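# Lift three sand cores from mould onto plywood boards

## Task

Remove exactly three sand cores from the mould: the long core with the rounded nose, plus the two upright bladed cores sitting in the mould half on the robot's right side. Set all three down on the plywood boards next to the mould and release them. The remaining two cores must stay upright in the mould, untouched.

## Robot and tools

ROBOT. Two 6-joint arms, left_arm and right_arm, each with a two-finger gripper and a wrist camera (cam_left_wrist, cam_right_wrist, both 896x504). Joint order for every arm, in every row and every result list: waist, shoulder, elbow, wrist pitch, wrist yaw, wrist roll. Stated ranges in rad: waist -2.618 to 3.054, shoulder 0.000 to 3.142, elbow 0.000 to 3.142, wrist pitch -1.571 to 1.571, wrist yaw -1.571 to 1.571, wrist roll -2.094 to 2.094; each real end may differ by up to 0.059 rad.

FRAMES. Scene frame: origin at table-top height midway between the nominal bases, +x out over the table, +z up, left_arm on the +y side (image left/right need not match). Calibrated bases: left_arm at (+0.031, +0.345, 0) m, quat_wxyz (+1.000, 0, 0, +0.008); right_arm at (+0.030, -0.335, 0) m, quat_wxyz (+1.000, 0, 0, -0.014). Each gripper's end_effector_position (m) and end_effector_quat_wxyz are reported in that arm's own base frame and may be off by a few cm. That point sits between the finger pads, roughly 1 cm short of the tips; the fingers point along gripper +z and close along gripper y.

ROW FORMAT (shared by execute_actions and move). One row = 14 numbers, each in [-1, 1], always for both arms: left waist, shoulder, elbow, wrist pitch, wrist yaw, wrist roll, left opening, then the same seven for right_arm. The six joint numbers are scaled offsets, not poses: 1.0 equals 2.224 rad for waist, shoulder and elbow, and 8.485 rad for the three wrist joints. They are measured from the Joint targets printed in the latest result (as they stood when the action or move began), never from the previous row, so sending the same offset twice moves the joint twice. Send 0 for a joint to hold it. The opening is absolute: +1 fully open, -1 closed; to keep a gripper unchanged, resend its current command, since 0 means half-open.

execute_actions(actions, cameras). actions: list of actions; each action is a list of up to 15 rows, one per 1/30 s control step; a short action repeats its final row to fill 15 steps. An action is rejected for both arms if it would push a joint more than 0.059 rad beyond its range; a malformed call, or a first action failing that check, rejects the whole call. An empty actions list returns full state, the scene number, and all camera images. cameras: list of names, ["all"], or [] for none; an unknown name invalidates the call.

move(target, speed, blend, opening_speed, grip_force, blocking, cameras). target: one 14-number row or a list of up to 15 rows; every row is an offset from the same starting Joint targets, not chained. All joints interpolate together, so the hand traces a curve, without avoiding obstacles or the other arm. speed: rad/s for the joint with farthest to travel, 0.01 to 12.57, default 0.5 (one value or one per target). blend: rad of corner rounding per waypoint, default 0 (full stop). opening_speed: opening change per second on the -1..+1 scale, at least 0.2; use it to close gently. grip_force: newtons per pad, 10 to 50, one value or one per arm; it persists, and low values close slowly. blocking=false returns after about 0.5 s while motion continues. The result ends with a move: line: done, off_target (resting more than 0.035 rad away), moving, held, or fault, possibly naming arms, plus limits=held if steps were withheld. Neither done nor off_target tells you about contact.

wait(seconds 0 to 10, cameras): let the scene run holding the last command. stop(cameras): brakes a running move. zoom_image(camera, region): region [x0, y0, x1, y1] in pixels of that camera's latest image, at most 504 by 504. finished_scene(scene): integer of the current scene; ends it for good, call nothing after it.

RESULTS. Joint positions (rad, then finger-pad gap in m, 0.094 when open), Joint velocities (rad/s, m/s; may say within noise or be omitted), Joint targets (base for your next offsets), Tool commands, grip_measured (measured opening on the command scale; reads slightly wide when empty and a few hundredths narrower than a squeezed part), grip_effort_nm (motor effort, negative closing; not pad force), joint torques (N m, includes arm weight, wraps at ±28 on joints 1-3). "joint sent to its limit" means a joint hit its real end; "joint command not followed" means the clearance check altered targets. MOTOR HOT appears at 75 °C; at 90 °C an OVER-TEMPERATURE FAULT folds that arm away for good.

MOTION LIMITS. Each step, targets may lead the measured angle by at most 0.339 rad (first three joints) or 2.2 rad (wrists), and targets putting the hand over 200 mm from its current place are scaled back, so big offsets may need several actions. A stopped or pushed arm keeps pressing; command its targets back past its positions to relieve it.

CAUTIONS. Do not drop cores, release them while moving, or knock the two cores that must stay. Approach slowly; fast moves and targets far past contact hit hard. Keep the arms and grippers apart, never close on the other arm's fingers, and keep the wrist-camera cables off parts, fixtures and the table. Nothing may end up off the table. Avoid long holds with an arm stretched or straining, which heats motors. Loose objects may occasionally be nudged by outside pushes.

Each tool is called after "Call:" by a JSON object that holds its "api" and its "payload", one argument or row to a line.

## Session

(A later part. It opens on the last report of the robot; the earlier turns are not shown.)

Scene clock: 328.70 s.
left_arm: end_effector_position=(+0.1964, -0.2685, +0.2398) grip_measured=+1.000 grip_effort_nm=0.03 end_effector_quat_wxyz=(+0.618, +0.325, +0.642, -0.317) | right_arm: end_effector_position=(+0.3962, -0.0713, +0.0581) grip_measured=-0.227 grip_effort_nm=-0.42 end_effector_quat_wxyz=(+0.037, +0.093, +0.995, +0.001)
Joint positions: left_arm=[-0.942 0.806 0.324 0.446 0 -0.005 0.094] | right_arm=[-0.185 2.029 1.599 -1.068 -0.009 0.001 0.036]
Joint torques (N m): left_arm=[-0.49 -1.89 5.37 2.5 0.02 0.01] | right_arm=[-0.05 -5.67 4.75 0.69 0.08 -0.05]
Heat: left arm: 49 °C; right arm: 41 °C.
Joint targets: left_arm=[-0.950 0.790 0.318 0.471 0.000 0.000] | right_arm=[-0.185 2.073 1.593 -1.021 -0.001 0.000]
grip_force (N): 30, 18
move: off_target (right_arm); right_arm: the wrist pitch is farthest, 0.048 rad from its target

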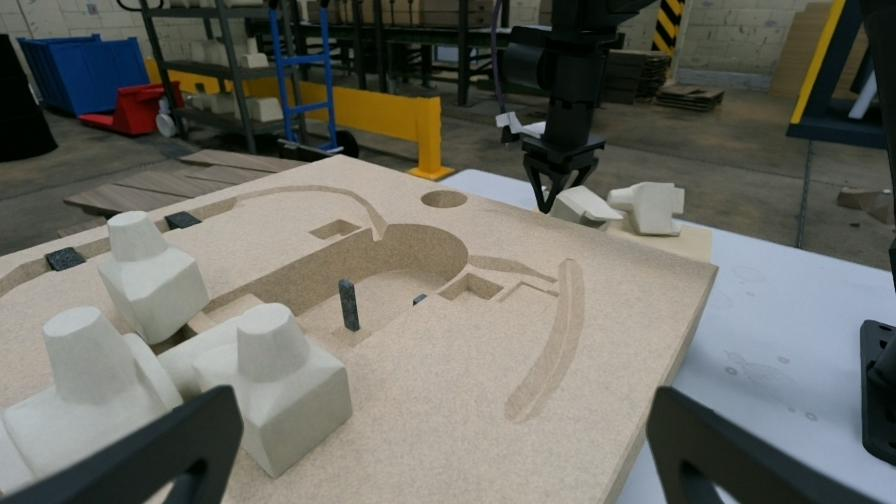

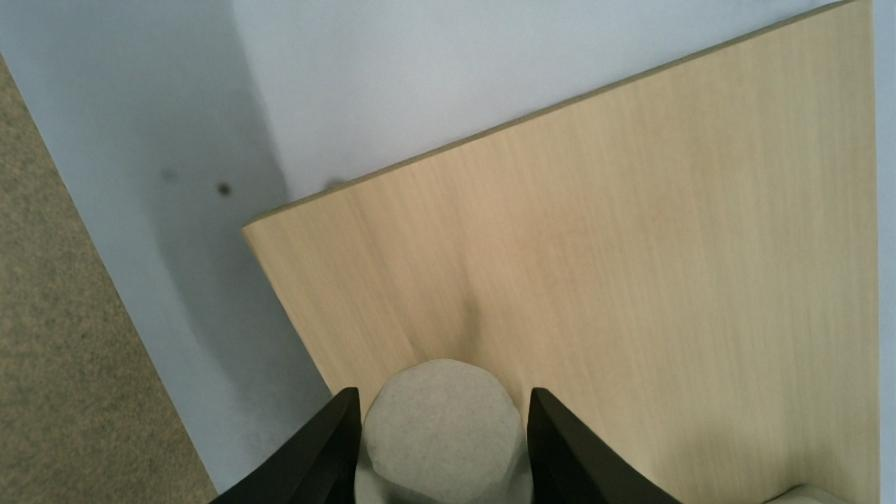

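Call:
{"api": "move", "payload": {
  "target": [0,0,0,0,0,0,1,0,0.0268,0.0042,0.0059,0,0,-0.7],
  "speed": 0.15,
  "cameras": ["all"]
}}

Call:
{"api": "zoom_image", "payload": {
  "camera": "cam_left_wrist",
  "region": [500, 50, 750, 300]
}}

Scene clock: 334.00 s.
left_arm: end_effector_position=(+0.1964, -0.2685, +0.2398) grip_measured=+1.000 grip_effort_nm=0.03 end_effector_quat_wxyz=(+0.618, +0.325, +0.642, -0.317) | right_arm: end_effector_position=(+0.4062, -0.0709, +0.0505) grip_measured=-0.227 grip_effort_nm=-0.42 end_effector_quat_wxyz=(+0.041, +0.092, +0.995, +0.007)
Joint positions: left_arm=[-0.942 0.806 0.324 0.446 0 -0.005 0.094] | right_arm=[-0.185 2.066 1.623 -1.048 -0.022 0.001 0.036]
Joint torques (N m): left_arm=[-0.55 -1.92 5.35 2.5 0.03 -0.01] | right_arm=[-0.02 -4.19 3.66 0.97 0.2 -0.05]
Heat: left arm: 49 °C; right arm: 40 °C.
Joint targets: left_arm=[-0.950 0.790 0.318 0.471 0.000 0.000] | right_arm=[-0.185 2.133 1.602 -0.971 0.000 0.000]
grip_force (N): 30, 18
move: off_target (right_arm); right_arm: the wrist pitch is farthest, 0.077 rad from its target

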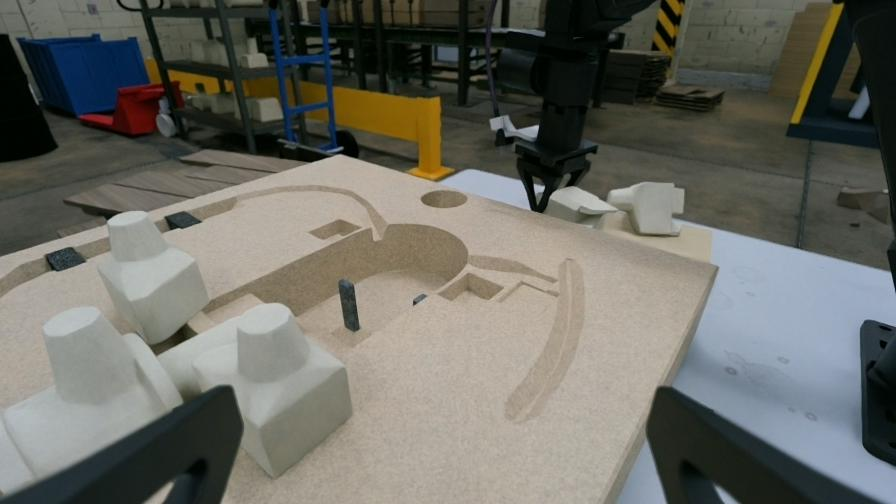

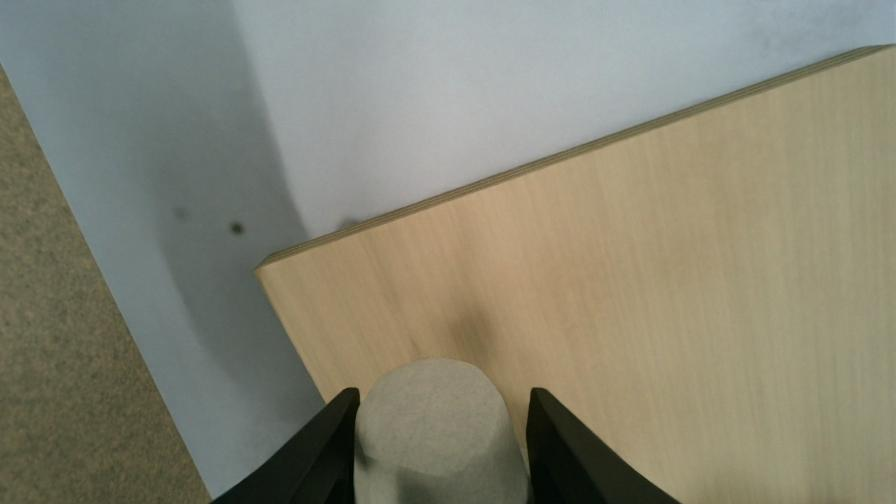

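Scaled by 2.016.

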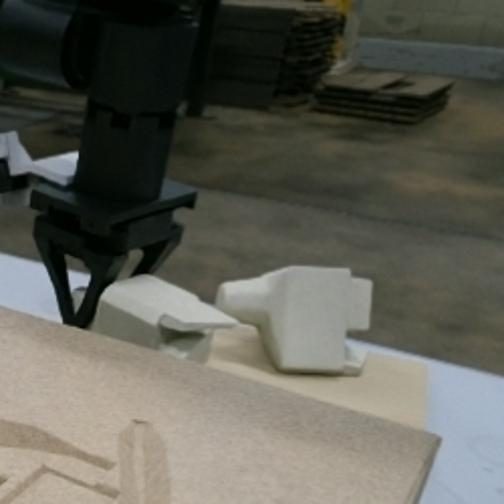

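Call:
{"api": "move", "payload": {
  "target": [0,0,0,0,0,0,1,0,0,0,0,0,0,0.1],
  "opening_speed": 0.5,
  "cameras": ["all"]
}}

Call:
{"api": "zoom_image", "payload": {
  "camera": "cam_left_wrist",
  "region": [500, 50, 750, 300]
}}

Scene clock: 338.30 s.
left_arm: end_effector_position=(+0.1964, -0.2685, +0.2398) grip_measured=+1.000 grip_effort_nm=0.03 end_effector_quat_wxyz=(+0.618, +0.325, +0.642, -0.317) | right_arm: end_effector_position=(+0.4198, -0.0775, +0.0316) grip_measured=+0.097 grip_effort_nm=0.19 end_effector_quat_wxyz=(+0.054, +0.094, +0.994, -0.004)
Joint positions: left_arm=[-0.942 0.806 0.324 0.446 0 -0.005 0.094] | right_arm=[-0.186 2.113 1.616 -0.967 -0.002 0.003 0.052]
Joint torques (N m): left_arm=[-0.49 -1.96 5.34 2.49 0.04 -0.02] | right_arm=[0.01 -8.2 4.11 0.24 0 -0.07]
Heat: left arm: 49 °C; right arm: 39 °C.
Joint targets: left_arm=[-0.950 0.790 0.318 0.471 0.000 0.000] | right_arm=[-0.185 2.133 1.602 -0.971 0.000 0.000]
grip_force (N): 30, 18
move: done

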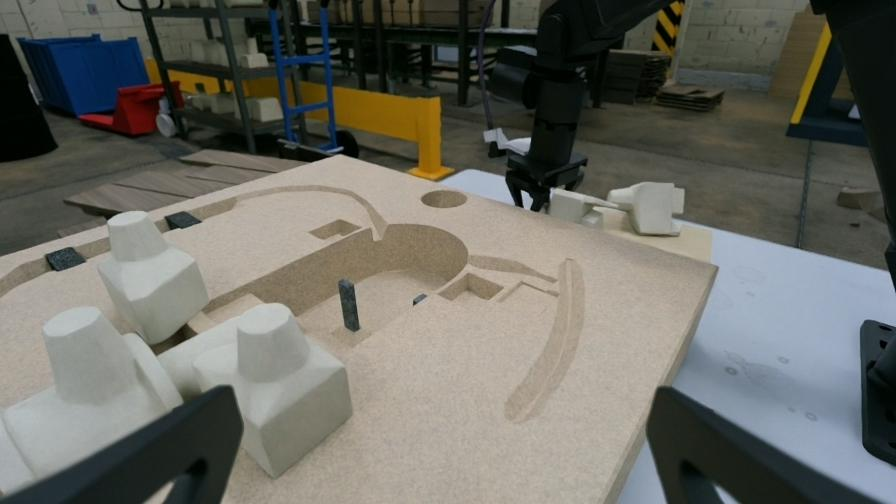

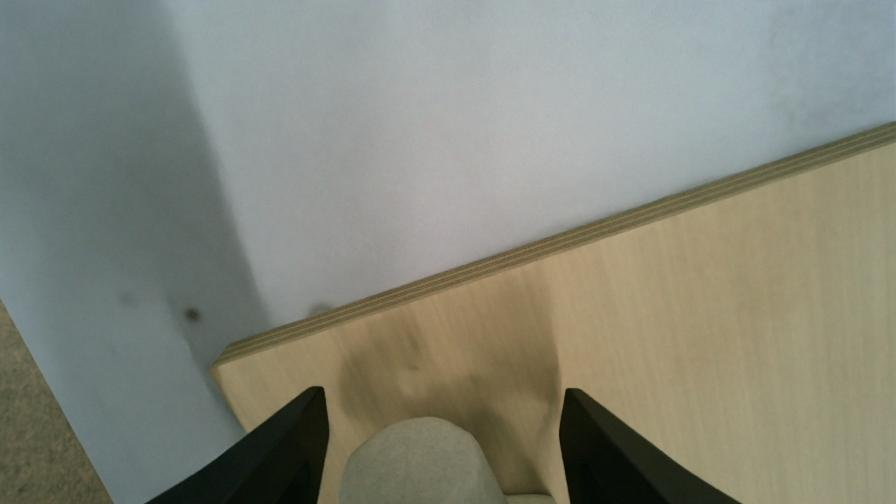

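Scaled by 2.016.

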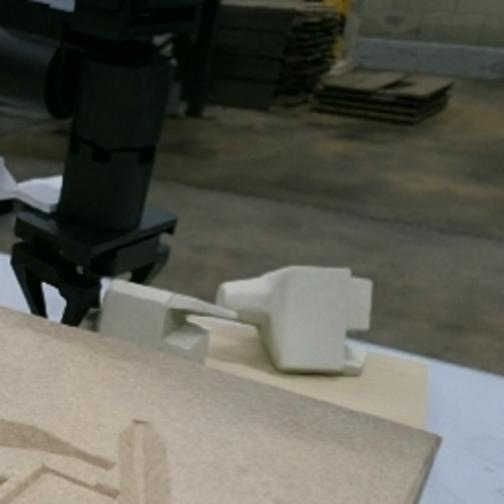

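Call:
{"api": "move", "payload": {
  "target": [0.1929,0.4915,0.7723,-0.1796,0,0,0.4,0,-0.0382,0.1412,-0.0467,0,0,0.1],
  "speed": 0.6,
  "grip_force": [50,36],
  "cameras": ["all"]
}}

Call:
{"api": "zoom_image", "payload": {
  "camera": "cam_left_wrist",
  "region": [300, 0, 750, 450]
}}

Scene clock: 360.13 s.
left_arm: end_effector_position=(+0.4208, -0.2418, +0.2682) grip_measured=+0.402 grip_effort_nm=-0.08 end_effector_quat_wxyz=(+0.315, +0.242, +0.914, -0.085) | right_arm: end_effector_position=(+0.4006, -0.0739, +0.1080) grip_measured=+0.097 grip_effort_nm=0.18 end_effector_quat_wxyz=(+0.010, +0.094, +0.996, +0.000)
Joint positions: left_arm=[-0.524 1.866 2.009 -1.049 -0.001 -0.005 0.066] | right_arm=[-0.186 2.088 1.889 -1.352 -0.001 0.003 0.052]
Joint torques (N m): left_arm=[0.28 -7.21 7.31 1.6 0.03 0] | right_arm=[-0.01 -12.81 7.41 0.01 0 -0.06]
Heat: left arm: 49 °C; right arm: 39 °C.
Joint targets: left_arm=[-0.520 1.884 2.036 -1.053 0.000 0.000] | right_arm=[-0.185 2.047 1.917 -1.368 0.000 0.000]
grip_force (N): 50, 36
move: off_target (right_arm); right_arm: the shoulder is farthest, 0.040 rad from its target

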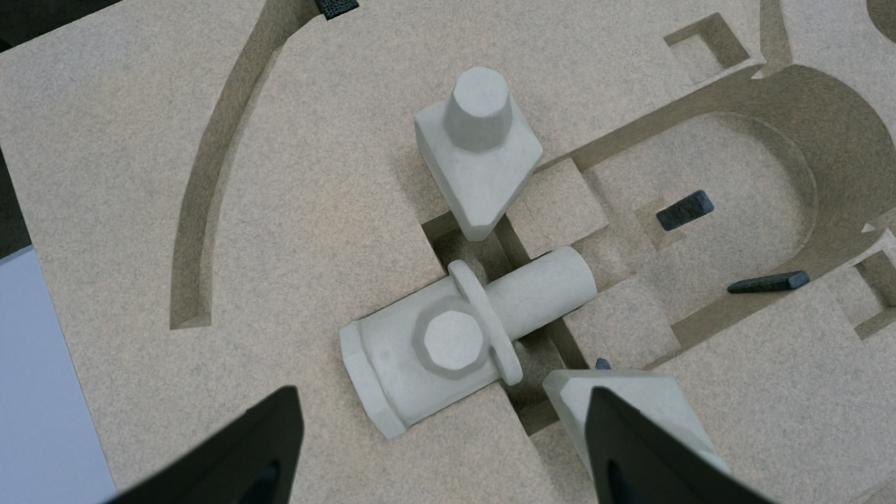

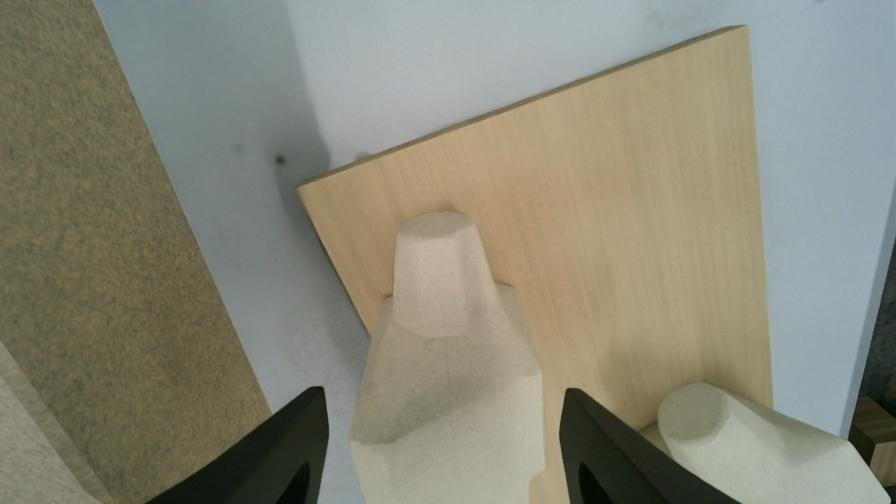

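Scaled by 1.120.

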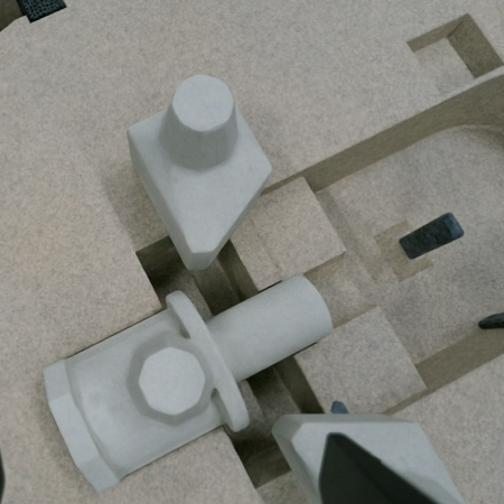

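Call:
{"api": "move", "payload": {
  "target": [0.1578,0.1694,0.0968,-0.0388,0.1010,0.1575,0.6,0,-0.156,0.1722,-0.0156,0,0,0.1],
  "speed": 0.6,
  "cameras": ["all"]
}}

Scene clock: 398.03 s.
left_arm: end_effector_position=(+0.4354, -0.2089, +0.1937) grip_measured=+0.598 grip_effort_nm=0.14 end_effector_quat_wxyz=(+0.288, +0.648, +0.644, -0.288) | right_arm: end_effector_position=(+0.3791, -0.0699, +0.3605) grip_measured=+0.097 grip_effort_nm=0.18 end_effector_quat_wxyz=(+0.316, +0.089, +0.944, -0.028)
Joint positions: left_arm=[-0.172 2.238 2.227 -1.373 0.823 1.322 0.075] | right_arm=[-0.186 1.719 2.279 -1.485 -0.001 0.003 0.052]
Joint torques (N m): left_arm=[0.24 -9.33 6.75 0.66 0.89 0.09] | right_arm=[0.02 -7.38 5.93 0.93 0 -0.06]
Heat: left arm: 45 °C; right arm: 47 °C.
Joint targets: left_arm=[-0.170 2.260 2.251 -1.382 0.857 1.336] | right_arm=[-0.185 1.701 2.299 -1.500 0.000 0.000]
grip_force (N): 50, 36
move: done

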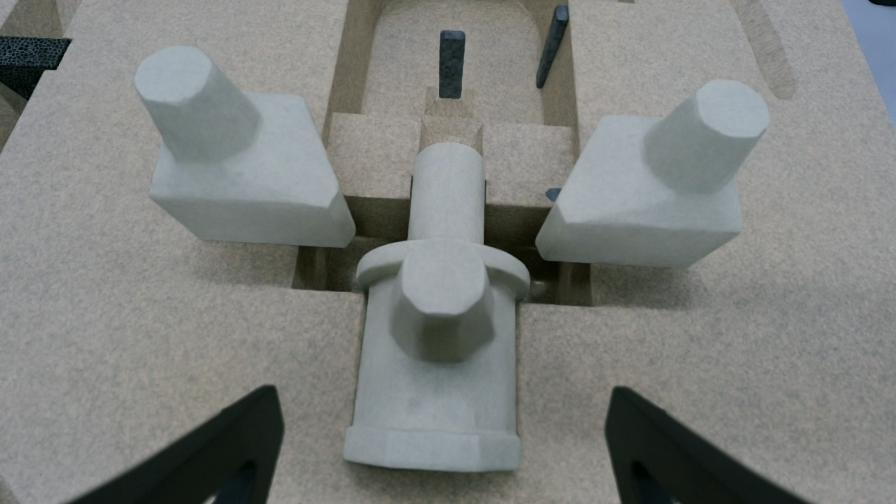

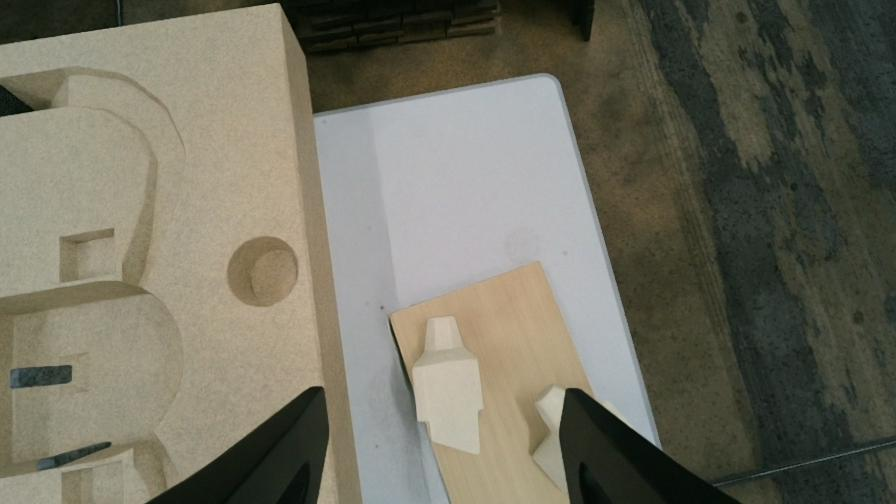

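Call:
{"api": "move", "payload": {
  "target": [-0.0375,-0.0107,-0.0792,0.0287,-0.0021,-0.0145,0.6,0,0,0,0,0,0,0.1],
  "speed": 0.3,
  "cameras": ["cam_left_wrist"]
}}

Scene clock: 405.50 s.
left_arm: end_effector_position=(+0.4384, -0.2458, +0.1608) grip_measured=+0.598 grip_effort_nm=0.14 end_effector_quat_wxyz=(+0.291, +0.646, +0.642, -0.294) | right_arm: end_effector_position=(+0.3791, -0.0699, +0.3605) grip_measured=+0.097 grip_effort_nm=0.18 end_effector_quat_wxyz=(+0.316, +0.089, +0.944, -0.028)
Joint positions: left_arm=[-0.247 2.238 2.082 -1.149 0.821 1.213 0.075] | right_arm=[-0.186 1.719 2.279 -1.485 -0.001 0.003 0.052]
Joint torques (N m): left_arm=[-0.4 -11.11 4.26 1.01 0.69 -0.08] | right_arm=[0.03 -7.39 5.9 0.94 0.01 -0.07]
Heat: left arm: 43 °C; right arm: 45 °C.
Joint targets: left_arm=[-0.253 2.236 2.075 -1.138 0.839 1.213] | right_arm=[-0.185 1.701 2.299 -1.500 0.000 0.000]
grip_force (N): 50, 36
move: done
Images, in order (width x height): cam_left_wrist 896x504.

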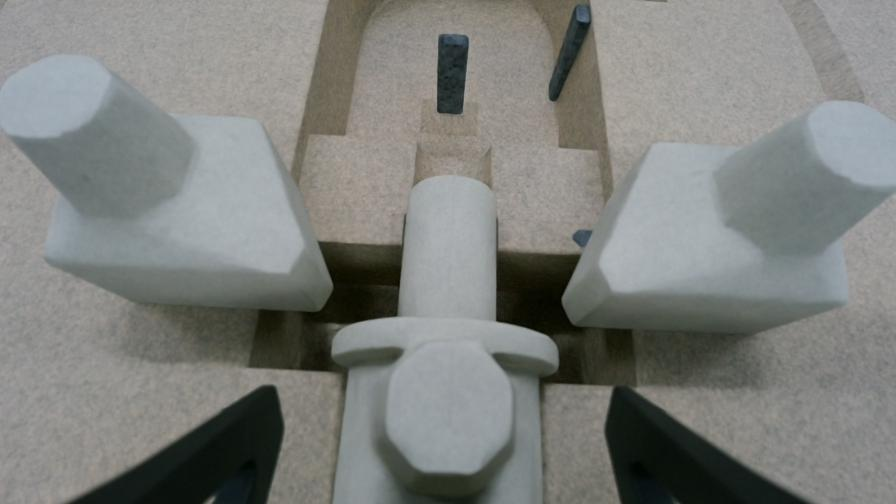

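Call:
{"api": "move", "payload": {
  "target": [-0.0063,-0.0005,-0.017,0.0055,0,-0.002,0.6,0,0,0,0,0,0,0.1],
  "speed": 0.3
}}

Call:
{"api": "move", "payload": {
  "target": [0,0,0,0,0,0,-0.8,0,0,0,0,0,0,0.1],
  "opening_speed": 1.0,
  "cameras": ["cam_left_wrist"]
}}

Scene clock: 412.20 s.
left_arm: end_effector_position=(+0.4377, -0.2517, +0.1521) grip_measured=+0.598 grip_effort_nm=0.14 end_effector_quat_wxyz=(+0.291, +0.645, +0.642, -0.296) | right_arm: end_effector_position=(+0.3791, -0.0699, +0.3605) grip_measured=+0.097 grip_effort_nm=0.18 end_effector_quat_wxyz=(+0.316, +0.089, +0.944, -0.028)
Joint positions: left_arm=[-0.259 2.238 2.046 -1.103 0.821 1.196 0.075] | right_arm=[-0.186 1.719 2.279 -1.485 -0.001 0.003 0.052]
Joint torques (N m): left_arm=[-0.47 -11.14 4.26 1.02 0.69 -0.05] | right_arm=[0.03 -7.36 5.94 0.93 0 -0.06]
Heat: left arm: 42 °C; right arm: 44 °C.
Joint targets: left_arm=[-0.267 2.235 2.037 -1.092 0.839 1.196] | right_arm=[-0.185 1.701 2.299 -1.500 0.000 0.000]
grip_force (N): 50, 36
move: done

Scene clock: 413.80 s.
left_arm: end_effector_position=(+0.4375, -0.2517, +0.1520) grip_measured=-0.281 grip_effort_nm=-1.00 end_effector_quat_wxyz=(+0.290, +0.645, +0.642, -0.296) | right_arm: end_effector_position=(+0.3791, -0.0699, +0.3605) grip_measured=+0.097 grip_effort_nm=0.18 end_effector_quat_wxyz=(+0.316, +0.089, +0.944, -0.028)
Joint positions: left_arm=[-0.259 2.238 2.046 -1.105 0.821 1.195 0.034] | right_arm=[-0.186 1.719 2.279 -1.485 -0.001 0.003 0.052]
Joint torques (N m): left_arm=[-0.61 -11.1 4.27 1.06 0.72 -0.04] | right_arm=[0.05 -7.38 5.9 0.93 0 -0.06]
Heat: left arm: 42 °C; right arm: 44 °C.
Joint targets: left_arm=[-0.267 2.235 2.037 -1.092 0.839 1.197] | right_arm=[-0.185 1.701 2.299 -1.500 0.000 0.000]
grip_force (N): 50, 36
move: done
Images, in order (width x height): cam_left_wrist 896x504.

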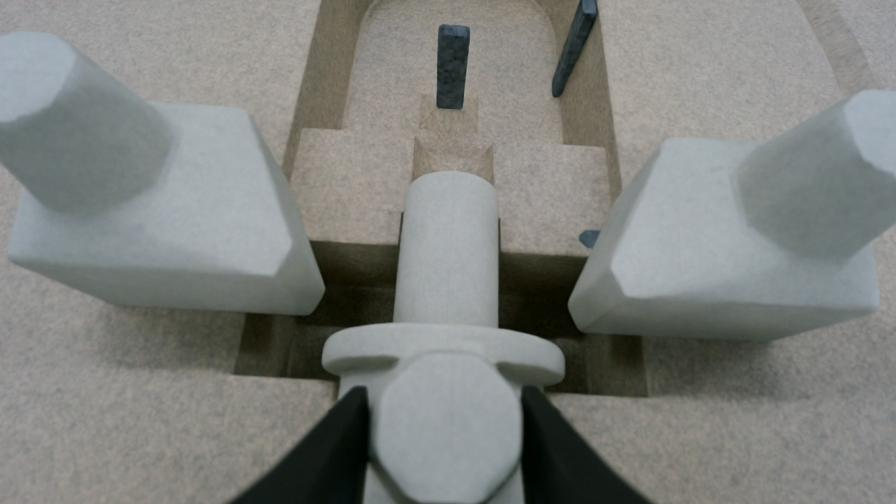

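Call:
{"api": "move", "payload": {
  "target": [0,0.0441,0.2032,-0.0417,0,0,-0.8,0,0,0,0,0,0,0.1],
  "speed": 0.25,
  "cameras": ["cam_left_wrist"]
}}

Scene clock: 421.03 s.
left_arm: end_effector_position=(+0.4356, -0.2437, +0.1956) grip_measured=-0.281 grip_effort_nm=-1.00 end_effector_quat_wxyz=(+0.252, +0.648, +0.664, -0.275) | right_arm: end_effector_position=(+0.3791, -0.0699, +0.3605) grip_measured=+0.097 grip_effort_nm=0.18 end_effector_quat_wxyz=(+0.316, +0.089, +0.944, -0.028)
Joint positions: left_arm=[-0.266 2.337 2.443 -1.458 0.739 1.195 0.034] | right_arm=[-0.186 1.719 2.279 -1.485 -0.001 0.003 0.052]
Joint torques (N m): left_arm=[-0.05 -11.45 8.53 0.94 1.64 -0.05] | right_arm=[0.03 -7.39 5.91 0.93 -0.01 -0.07]
Heat: left arm: 41 °C; right arm: 43 °C.
Joint targets: left_arm=[-0.267 2.333 2.490 -1.446 0.839 1.196] | right_arm=[-0.185 1.701 2.299 -1.500 0.000 0.000]
grip_force (N): 50, 36
move: off_target (left_arm); left_arm: the wrist yaw is farthest, 0.100 rad from its target
Images, in order (width x height): cam_left_wrist 896x504.

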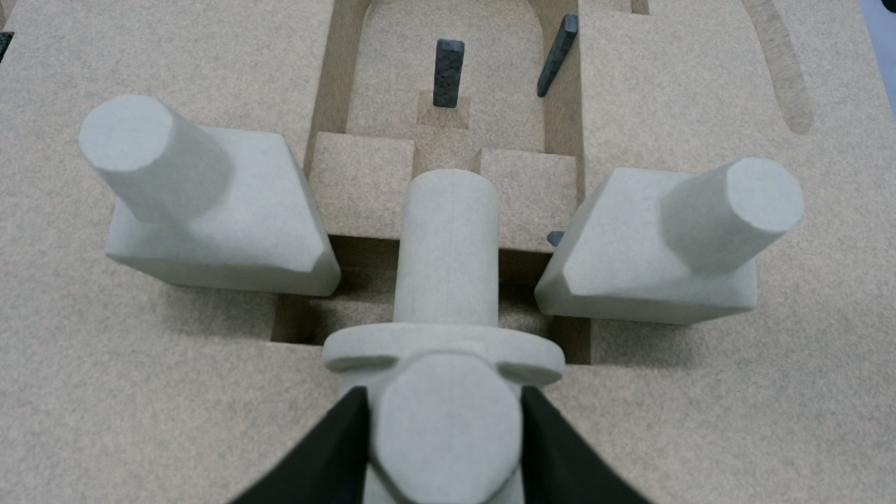

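Call:
{"api": "move", "payload": {
  "target": [0.0225,0,0.005,0,0.0236,0.0118,-0.8,0,0,0,0,0,0,0.1],
  "speed": 0.2,
  "cameras": ["all"]
}}

Scene clock: 429.57 s.
left_arm: end_effector_position=(+0.4377, -0.2428, +0.2189) grip_measured=-0.281 grip_effort_nm=-1.00 end_effector_quat_wxyz=(+0.307, +0.647, +0.619, -0.322) | right_arm: end_effector_position=(+0.3791, -0.0699, +0.3605) grip_measured=+0.097 grip_effort_nm=0.18 end_effector_quat_wxyz=(+0.316, +0.089, +0.944, -0.028)
Joint positions: left_arm=[-0.222 2.338 2.453 -1.459 0.903 1.283 0.034] | right_arm=[-0.186 1.719 2.279 -1.485 -0.001 0.003 0.052]
Joint torques (N m): left_arm=[0.38 -11.58 8.62 0.97 2.11 0.09] | right_arm=[-0.01 -7.39 5.89 0.93 0 -0.07]
Heat: left arm: 40 °C; right arm: 43 °C.
Joint targets: left_arm=[-0.217 2.333 2.501 -1.446 1.039 1.297] | right_arm=[-0.185 1.701 2.299 -1.500 0.000 0.000]
grip_force (N): 50, 36
move: off_target (left_arm); left_arm: the wrist yaw is farthest, 0.137 rad from its target

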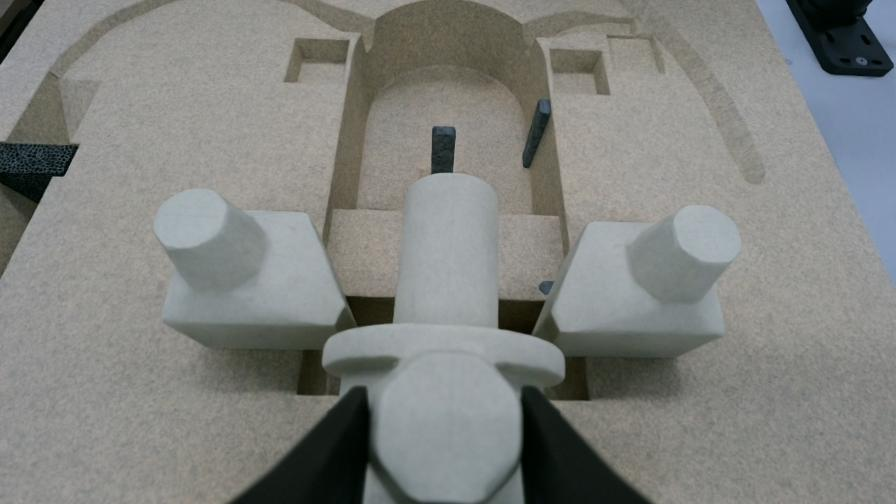

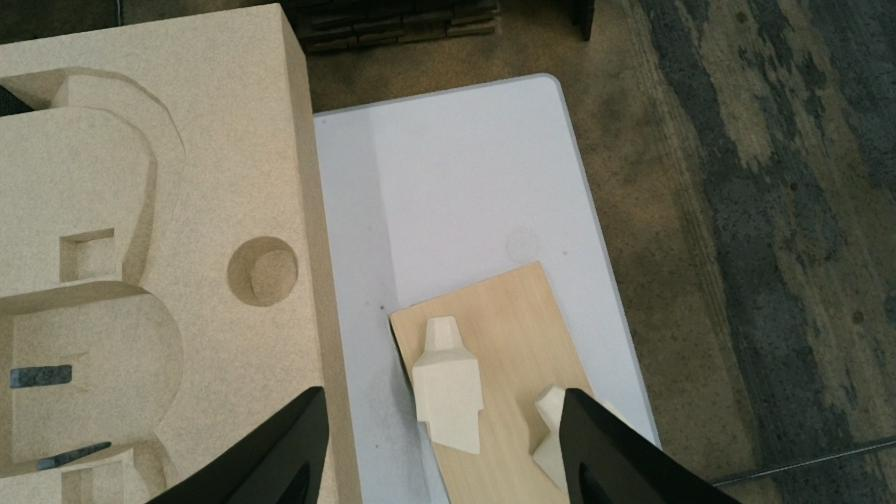

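Call:
{"api": "move", "payload": {
  "target": [
    [0.165,0,0,0,0,0,-0.8,0,0,0,0,0,0,0.1],
    [0.2684,-0.4825,-0.5913,0.0967,-0.1225,-0.1529,-0.8,0,0,0,0,0,0,0.1],
    [0.2684,-0.5947,-0.7437,0.1072,-0.1225,-0.1529,-0.8,0,0,0,0,0,0,0.1],
    [0.2684,-0.5724,-0.8962,0.153,-0.1225,-0.1529,-0.8,0,0,0,0,0,0,0.1]
  ],
  "speed": [0.4,0.6,0.5,0.3],
  "blend": 0.05,
  "cameras": ["cam_left_wrist"]
}}

Scene clock: 447.17 s.
left_arm: end_effector_position=(+0.3013, +0.1182, +0.1165) grip_measured=-0.281 grip_effort_nm=-1.00 end_effector_quat_wxyz=(+0.418, -0.166, +0.890, +0.076) | right_arm: end_effector_position=(+0.3791, -0.0699, +0.3605) grip_measured=+0.097 grip_effort_nm=0.18 end_effector_quat_wxyz=(+0.316, +0.089, +0.944, -0.028)
Joint positions: left_arm=[0.375 1.051 0.525 -0.167 0.007 0.001 0.034] | right_arm=[-0.186 1.719 2.279 -1.485 -0.001 0.003 0.052]
Joint torques (N m): left_arm=[0.43 -1.44 4.11 2.12 -0.06 -0.08] | right_arm=[-0.01 -7.36 5.93 0.92 0 -0.07]
Heat: left arm: 41 °C; right arm: 42 °C.
Joint targets: left_arm=[0.380 1.060 0.507 -0.148 0.000 -0.001] | right_arm=[-0.185 1.701 2.299 -1.500 0.000 0.000]
grip_force (N): 50, 36
move: done
Images, in order (width x height): cam_left_wrist 896x504.

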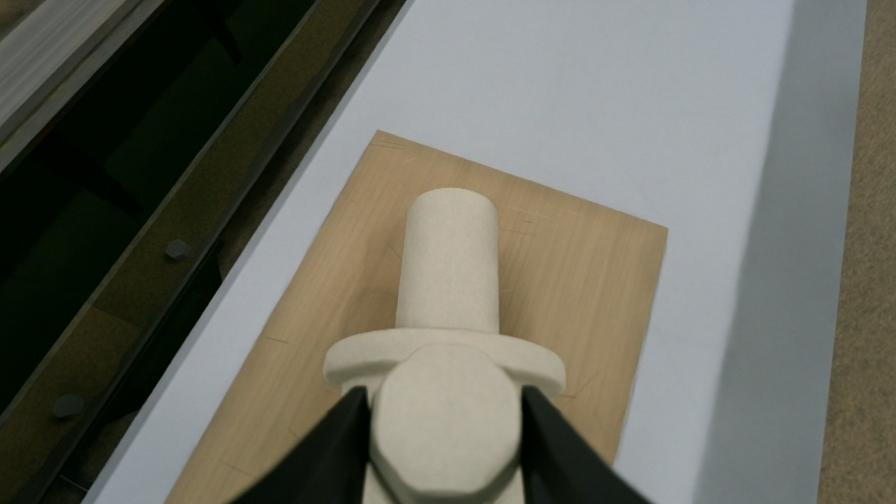

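Call:
{"api": "move", "payload": {
  "target": [0,0.0447,-0.0562,0.0266,0,0,-0.8,0,0,0,0,0,0,0.1],
  "speed": 0.12,
  "cameras": ["cam_left_wrist"]
}}

Scene clock: 452.37 s.
left_arm: end_effector_position=(+0.3228, +0.1267, +0.1173) grip_measured=-0.281 grip_effort_nm=-1.00 end_effector_quat_wxyz=(+0.488, -0.159, +0.853, +0.090) | right_arm: end_effector_position=(+0.3791, -0.0699, +0.3605) grip_measured=+0.097 grip_effort_nm=0.18 end_effector_quat_wxyz=(+0.316, +0.089, +0.944, -0.028)
Joint positions: left_arm=[0.375 1.118 0.42 0.166 0.007 0.001 0.034] | right_arm=[-0.186 1.719 2.279 -1.485 -0.001 0.003 0.052]
Joint torques (N m): left_arm=[0.49 0.54 2.35 1.16 -0.05 -0.07] | right_arm=[0.02 -7.39 5.94 0.93 0 -0.07]
Heat: left arm: 41 °C; right arm: 41 °C.
Joint targets: left_arm=[0.380 1.160 0.382 0.078 0.000 -0.001] | right_arm=[-0.185 1.701 2.299 -1.500 0.000 0.000]
grip_force (N): 50, 36
move: off_target (left_arm); left_arm: the wrist pitch is farthest, 0.089 rad from its target
Images, in order (width x height): cam_left_wrist 896x504.

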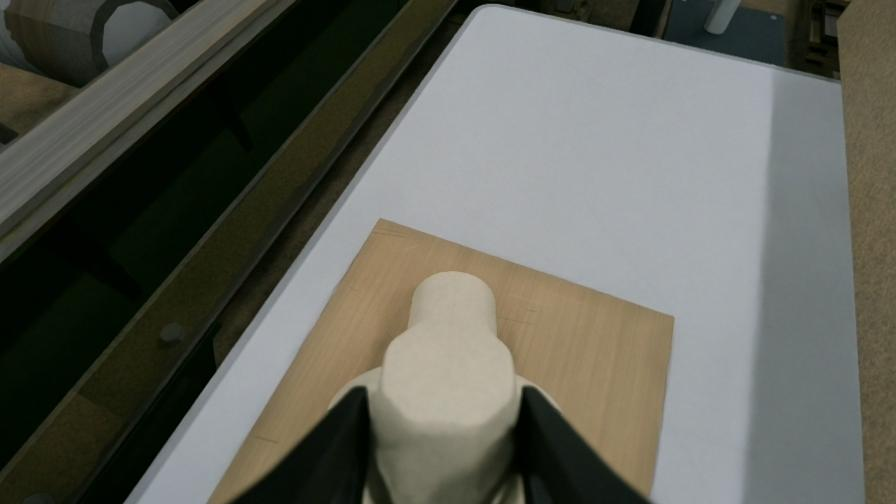

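Call:
{"api": "move", "payload": {
  "target": [0,-0.0560,0.2087,-0.0724,0,0,-0.8,0.2023,0,0,0.06,0,0,0.1],
  "speed": 0.3,
  "cameras": ["all"]
}}

Scene clock: 459.00 s.
left_arm: end_effector_position=(+0.2794, +0.1096, +0.1401) grip_measured=-0.281 grip_effort_nm=-1.00 end_effector_quat_wxyz=(+0.317, -0.175, +0.930, +0.057) | right_arm: end_effector_position=(+0.4442, +0.1203, +0.4512) grip_measured=+0.097 grip_effort_nm=0.18 end_effector_quat_wxyz=(+0.526, -0.110, +0.840, +0.070)
Joint positions: left_arm=[0.375 1.079 0.789 -0.624 0.007 0.001 0.034] | right_arm=[0.262 1.719 2.279 -1.012 -0.001 0.003 0.052]
Joint torques (N m): left_arm=[0.42 -5.65 10.32 2.59 -0.06 -0.09] | right_arm=[0.24 -7.77 6.31 1.64 -0.01 -0.07]
Heat: left arm: 41 °C; right arm: 41 °C.
Joint targets: left_arm=[0.380 1.035 0.846 -0.536 0.000 -0.001] | right_arm=[0.265 1.701 2.299 -0.991 -0.001 0.000]
grip_force (N): 50, 36
move: off_target (left_arm); left_arm: the wrist pitch is farthest, 0.088 rad from its target

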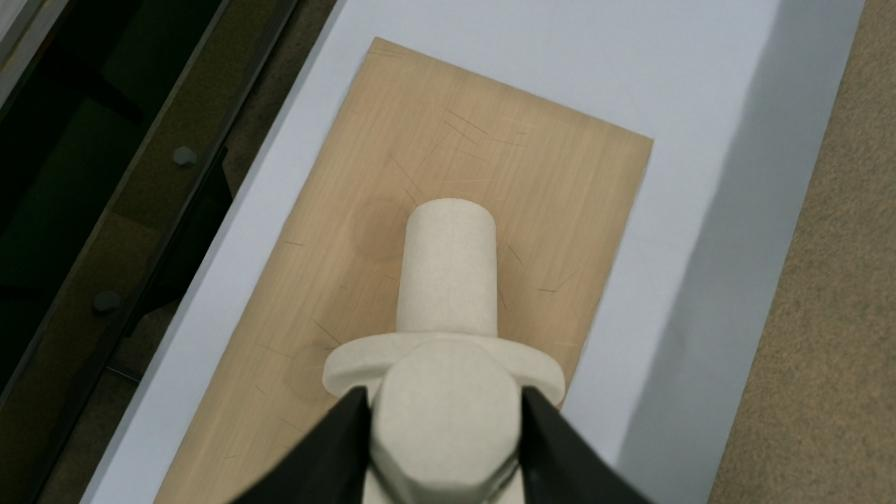

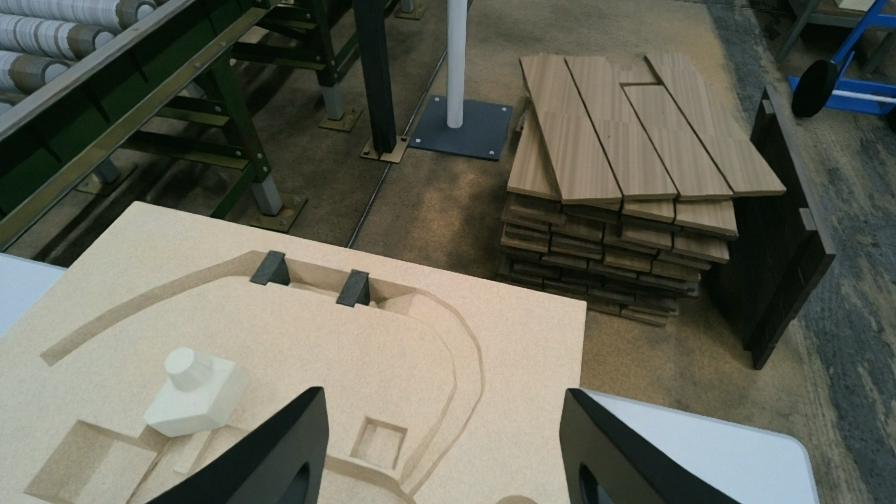

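Call:
{"api": "move", "payload": {
  "target": [0,0,0,0,0,0,-0.8,0.4204,-0.4096,-0.8907,0.1723,0,0,0.1],
  "speed": 0.8,
  "cameras": ["cam_right_wrist"]
}}

Scene clock: 466.13 s.
left_arm: end_effector_position=(+0.2794, +0.1096, +0.1401) grip_measured=-0.281 grip_effort_nm=-1.00 end_effector_quat_wxyz=(+0.317, -0.175, +0.930, +0.057) | right_arm: end_effector_position=(+0.1218, +0.3090, +0.2373) grip_measured=+0.097 grip_effort_nm=0.17 end_effector_quat_wxyz=(+0.571, -0.405, +0.599, +0.388)
Joint positions: left_arm=[0.375 1.079 0.789 -0.624 0.007 0.001 0.034] | right_arm=[1.193 0.803 0.323 0.434 0.001 0.003 0.052]
Joint torques (N m): left_arm=[0.47 -5.76 10.35 2.58 -0.04 -0.08] | right_arm=[0.61 -1.96 6.06 1.87 -0.02 -0.06]
Heat: left arm: 44 °C; right arm: 41 °C.
Joint targets: left_arm=[0.380 1.035 0.846 -0.536 0.000 -0.001] | right_arm=[1.200 0.789 0.318 0.471 0.000 0.000]
grip_force (N): 50, 36
move: off_target (left_arm, right_arm); left_arm: the wrist pitch is farthest, 0.088 rad from its target; right_arm: the wrist pitch is farthest, 0.037 rad from its target
Images, in order (width x height): cam_right_wrist 896x504.

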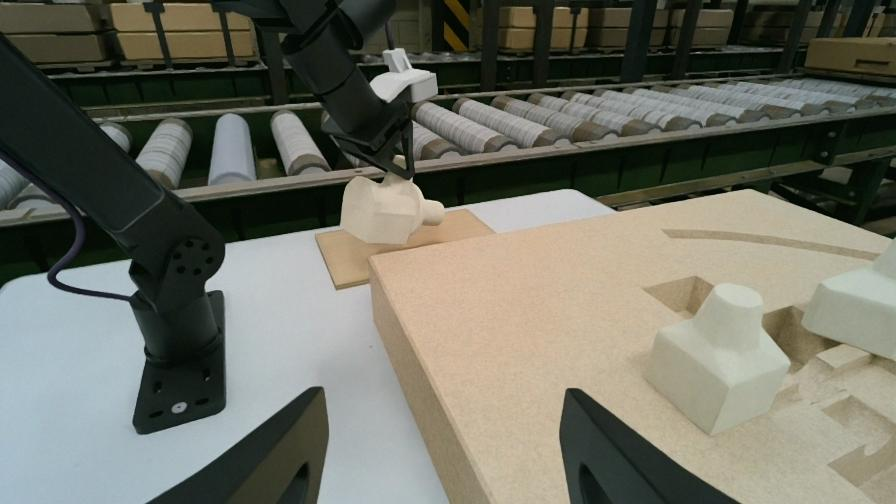

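Call:
{"api": "zoom_image", "payload": {
  "camera": "cam_right_wrist",
  "region": [300, 120, 500, 300]
}}

Scaled by 2.520.

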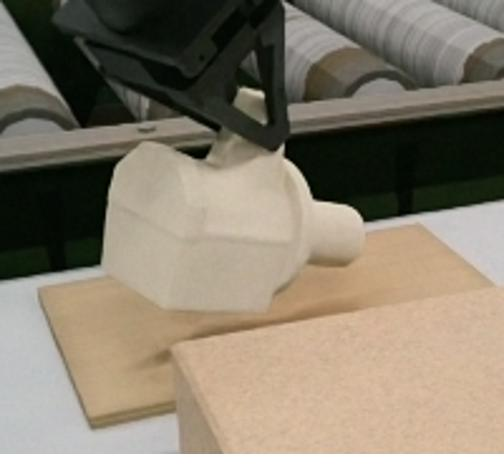

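Call:
{"api": "move", "payload": {
  "target": [
    [0,-0.0458,-0.1672,0.0524,0,0,-0.8,0,0,0,0,0,0,0.1],
    [0,-0.0131,-0.2247,0.0761,0,0,-0.8,0,0,0,0,0,0,0.1]
  ],
  "speed": [0.3,0.12],
  "cameras": ["cam_right_wrist"]
}}

Call:
{"api": "zoom_image", "payload": {
  "camera": "cam_right_wrist",
  "region": [300, 120, 500, 300]
}}

Scene clock: 483.20 s.
left_arm: end_effector_position=(+0.3027, +0.1188, +0.1185) grip_measured=-0.281 grip_effort_nm=-1.00 end_effector_quat_wxyz=(+0.490, -0.159, +0.852, +0.090) | right_arm: end_effector_position=(+0.1218, +0.3090, +0.2375) grip_measured=+0.097 grip_effort_nm=0.18 end_effector_quat_wxyz=(+0.572, -0.405, +0.599, +0.389)
Joint positions: left_arm=[0.375 0.988 0.364 0.097 0.007 0.001 0.034] | right_arm=[1.193 0.803 0.323 0.435 0.001 0.003 0.052]
Joint torques (N m): left_arm=[0.46 -0.29 4.04 2.21 -0.07 -0.08] | right_arm=[0.61 -1.96 6.04 1.89 -0.03 -0.07]
Heat: left arm: 47 °C; right arm: 39 °C.
Joint targets: left_arm=[0.380 1.006 0.346 0.109 0.000 -0.001] | right_arm=[1.200 0.789 0.318 0.471 0.000 0.000]
grip_force (N): 50, 36
move: off_target (right_arm); right_arm: the wrist pitch is farthest, 0.036 rad from its target
Images, in order (width x height): cam_right_wrist 896x504.

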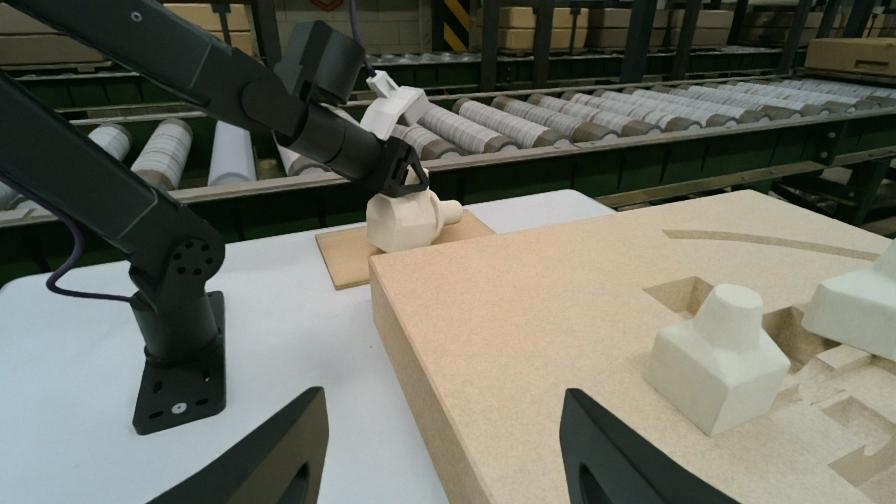

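Scaled by 2.520.

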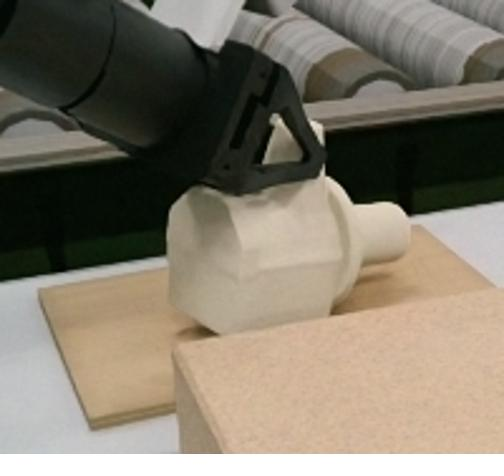

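Call:
{"api": "move", "payload": {
  "target": [0,0.01,-0.01,0.003,0,0,-0.8,0,0,0,0,0,0,0.1],
  "speed": 0.12
}}

Call:
{"api": "move", "payload": {
  "target": [0,0,0,0,0,0,0.2,0,0,0,0,0,0,0.1],
  "opening_speed": 0.5,
  "cameras": ["all"]
}}

Call:
{"api": "zoom_image", "payload": {
  "camera": "cam_right_wrist",
  "region": [300, 120, 500, 300]
}}

Scene clock: 487.67 s.
left_arm: end_effector_position=(+0.3059, +0.1201, +0.1185) grip_measured=-0.281 grip_effort_nm=-1.00 end_effector_quat_wxyz=(+0.500, -0.158, +0.846, +0.092) | right_arm: end_effector_position=(+0.1218, +0.3090, +0.2375) grip_measured=+0.097 grip_effort_nm=0.18 end_effector_quat_wxyz=(+0.572, -0.405, +0.599, +0.389)
Joint positions: left_arm=[0.375 1.005 0.348 0.153 0.007 0.001 0.034] | right_arm=[1.193 0.803 0.323 0.435 0.001 0.003 0.052]
Joint torques (N m): left_arm=[0.44 -0.05 3.62 1.89 -0.04 -0.1] | right_arm=[0.61 -1.96 6.05 1.89 -0.03 -0.07]
Heat: left arm: 47 °C; right arm: 39 °C.
Joint targets: left_arm=[0.380 1.028 0.324 0.135 0.000 -0.001] | right_arm=[1.200 0.789 0.318 0.471 0.000 0.000]
grip_force (N): 50, 36
move: off_target (right_arm); right_arm: the wrist pitch is farthest, 0.036 rad from its target

Scene clock: 489.87 s.
left_arm: end_effector_position=(+0.2989, +0.1196, +0.1019) grip_measured=+0.198 grip_effort_nm=0.15 end_effector_quat_wxyz=(+0.476, -0.164, +0.859, +0.091) | right_arm: end_effector_position=(+0.1218, +0.3090, +0.2375) grip_measured=+0.097 grip_effort_nm=0.18 end_effector_quat_wxyz=(+0.572, -0.405, +0.599, +0.389)
Joint positions: left_arm=[0.377 1.02 0.335 0.126 -0.001 0 0.056] | right_arm=[1.193 0.803 0.323 0.435 0.001 0.003 0.052]
Joint torques (N m): left_arm=[0.35 -1.17 4.48 2.18 0.06 -0.1] | right_arm=[0.61 -1.98 6.05 1.9 -0.03 -0.07]
Heat: left arm: 47 °C; right arm: 39 °C.
Joint targets: left_arm=[0.380 1.028 0.324 0.135 0.000 -0.001] | right_arm=[1.200 0.789 0.318 0.471 0.000 0.000]
grip_force (N): 50, 36
move: off_target (right_arm); right_arm: the wrist pitch is farthest, 0.036 rad from its target

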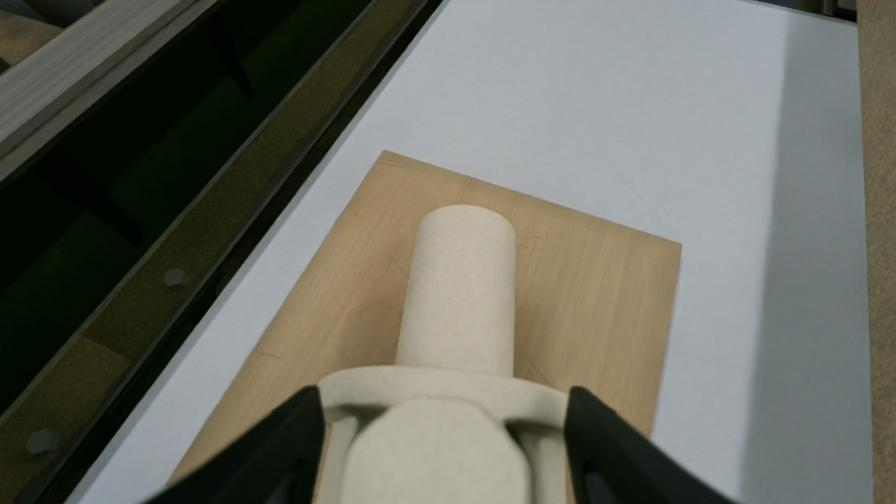

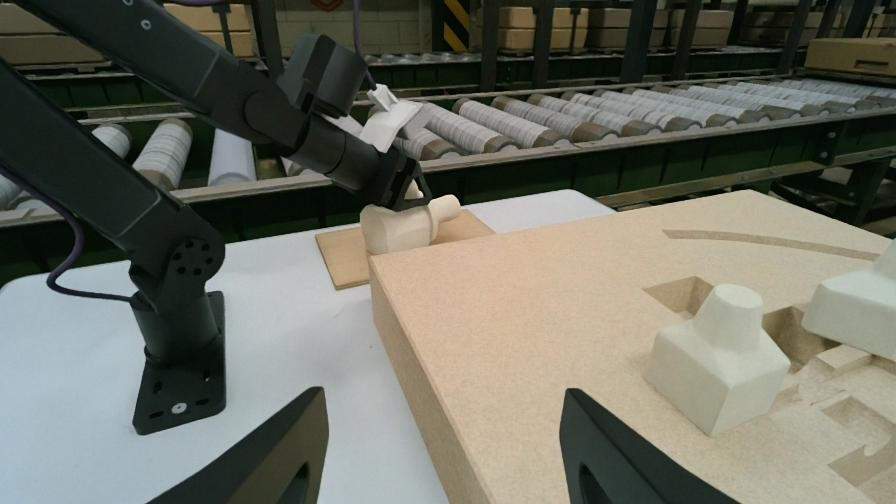

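Scaled by 2.520.

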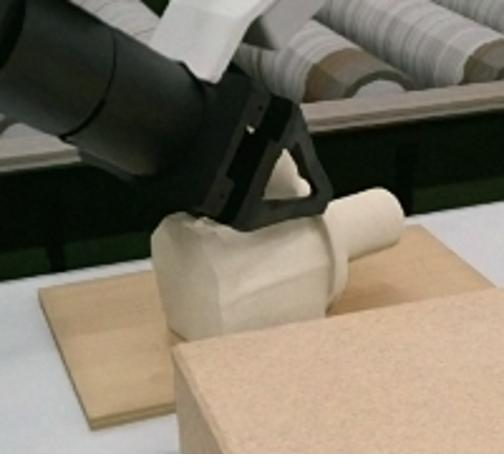

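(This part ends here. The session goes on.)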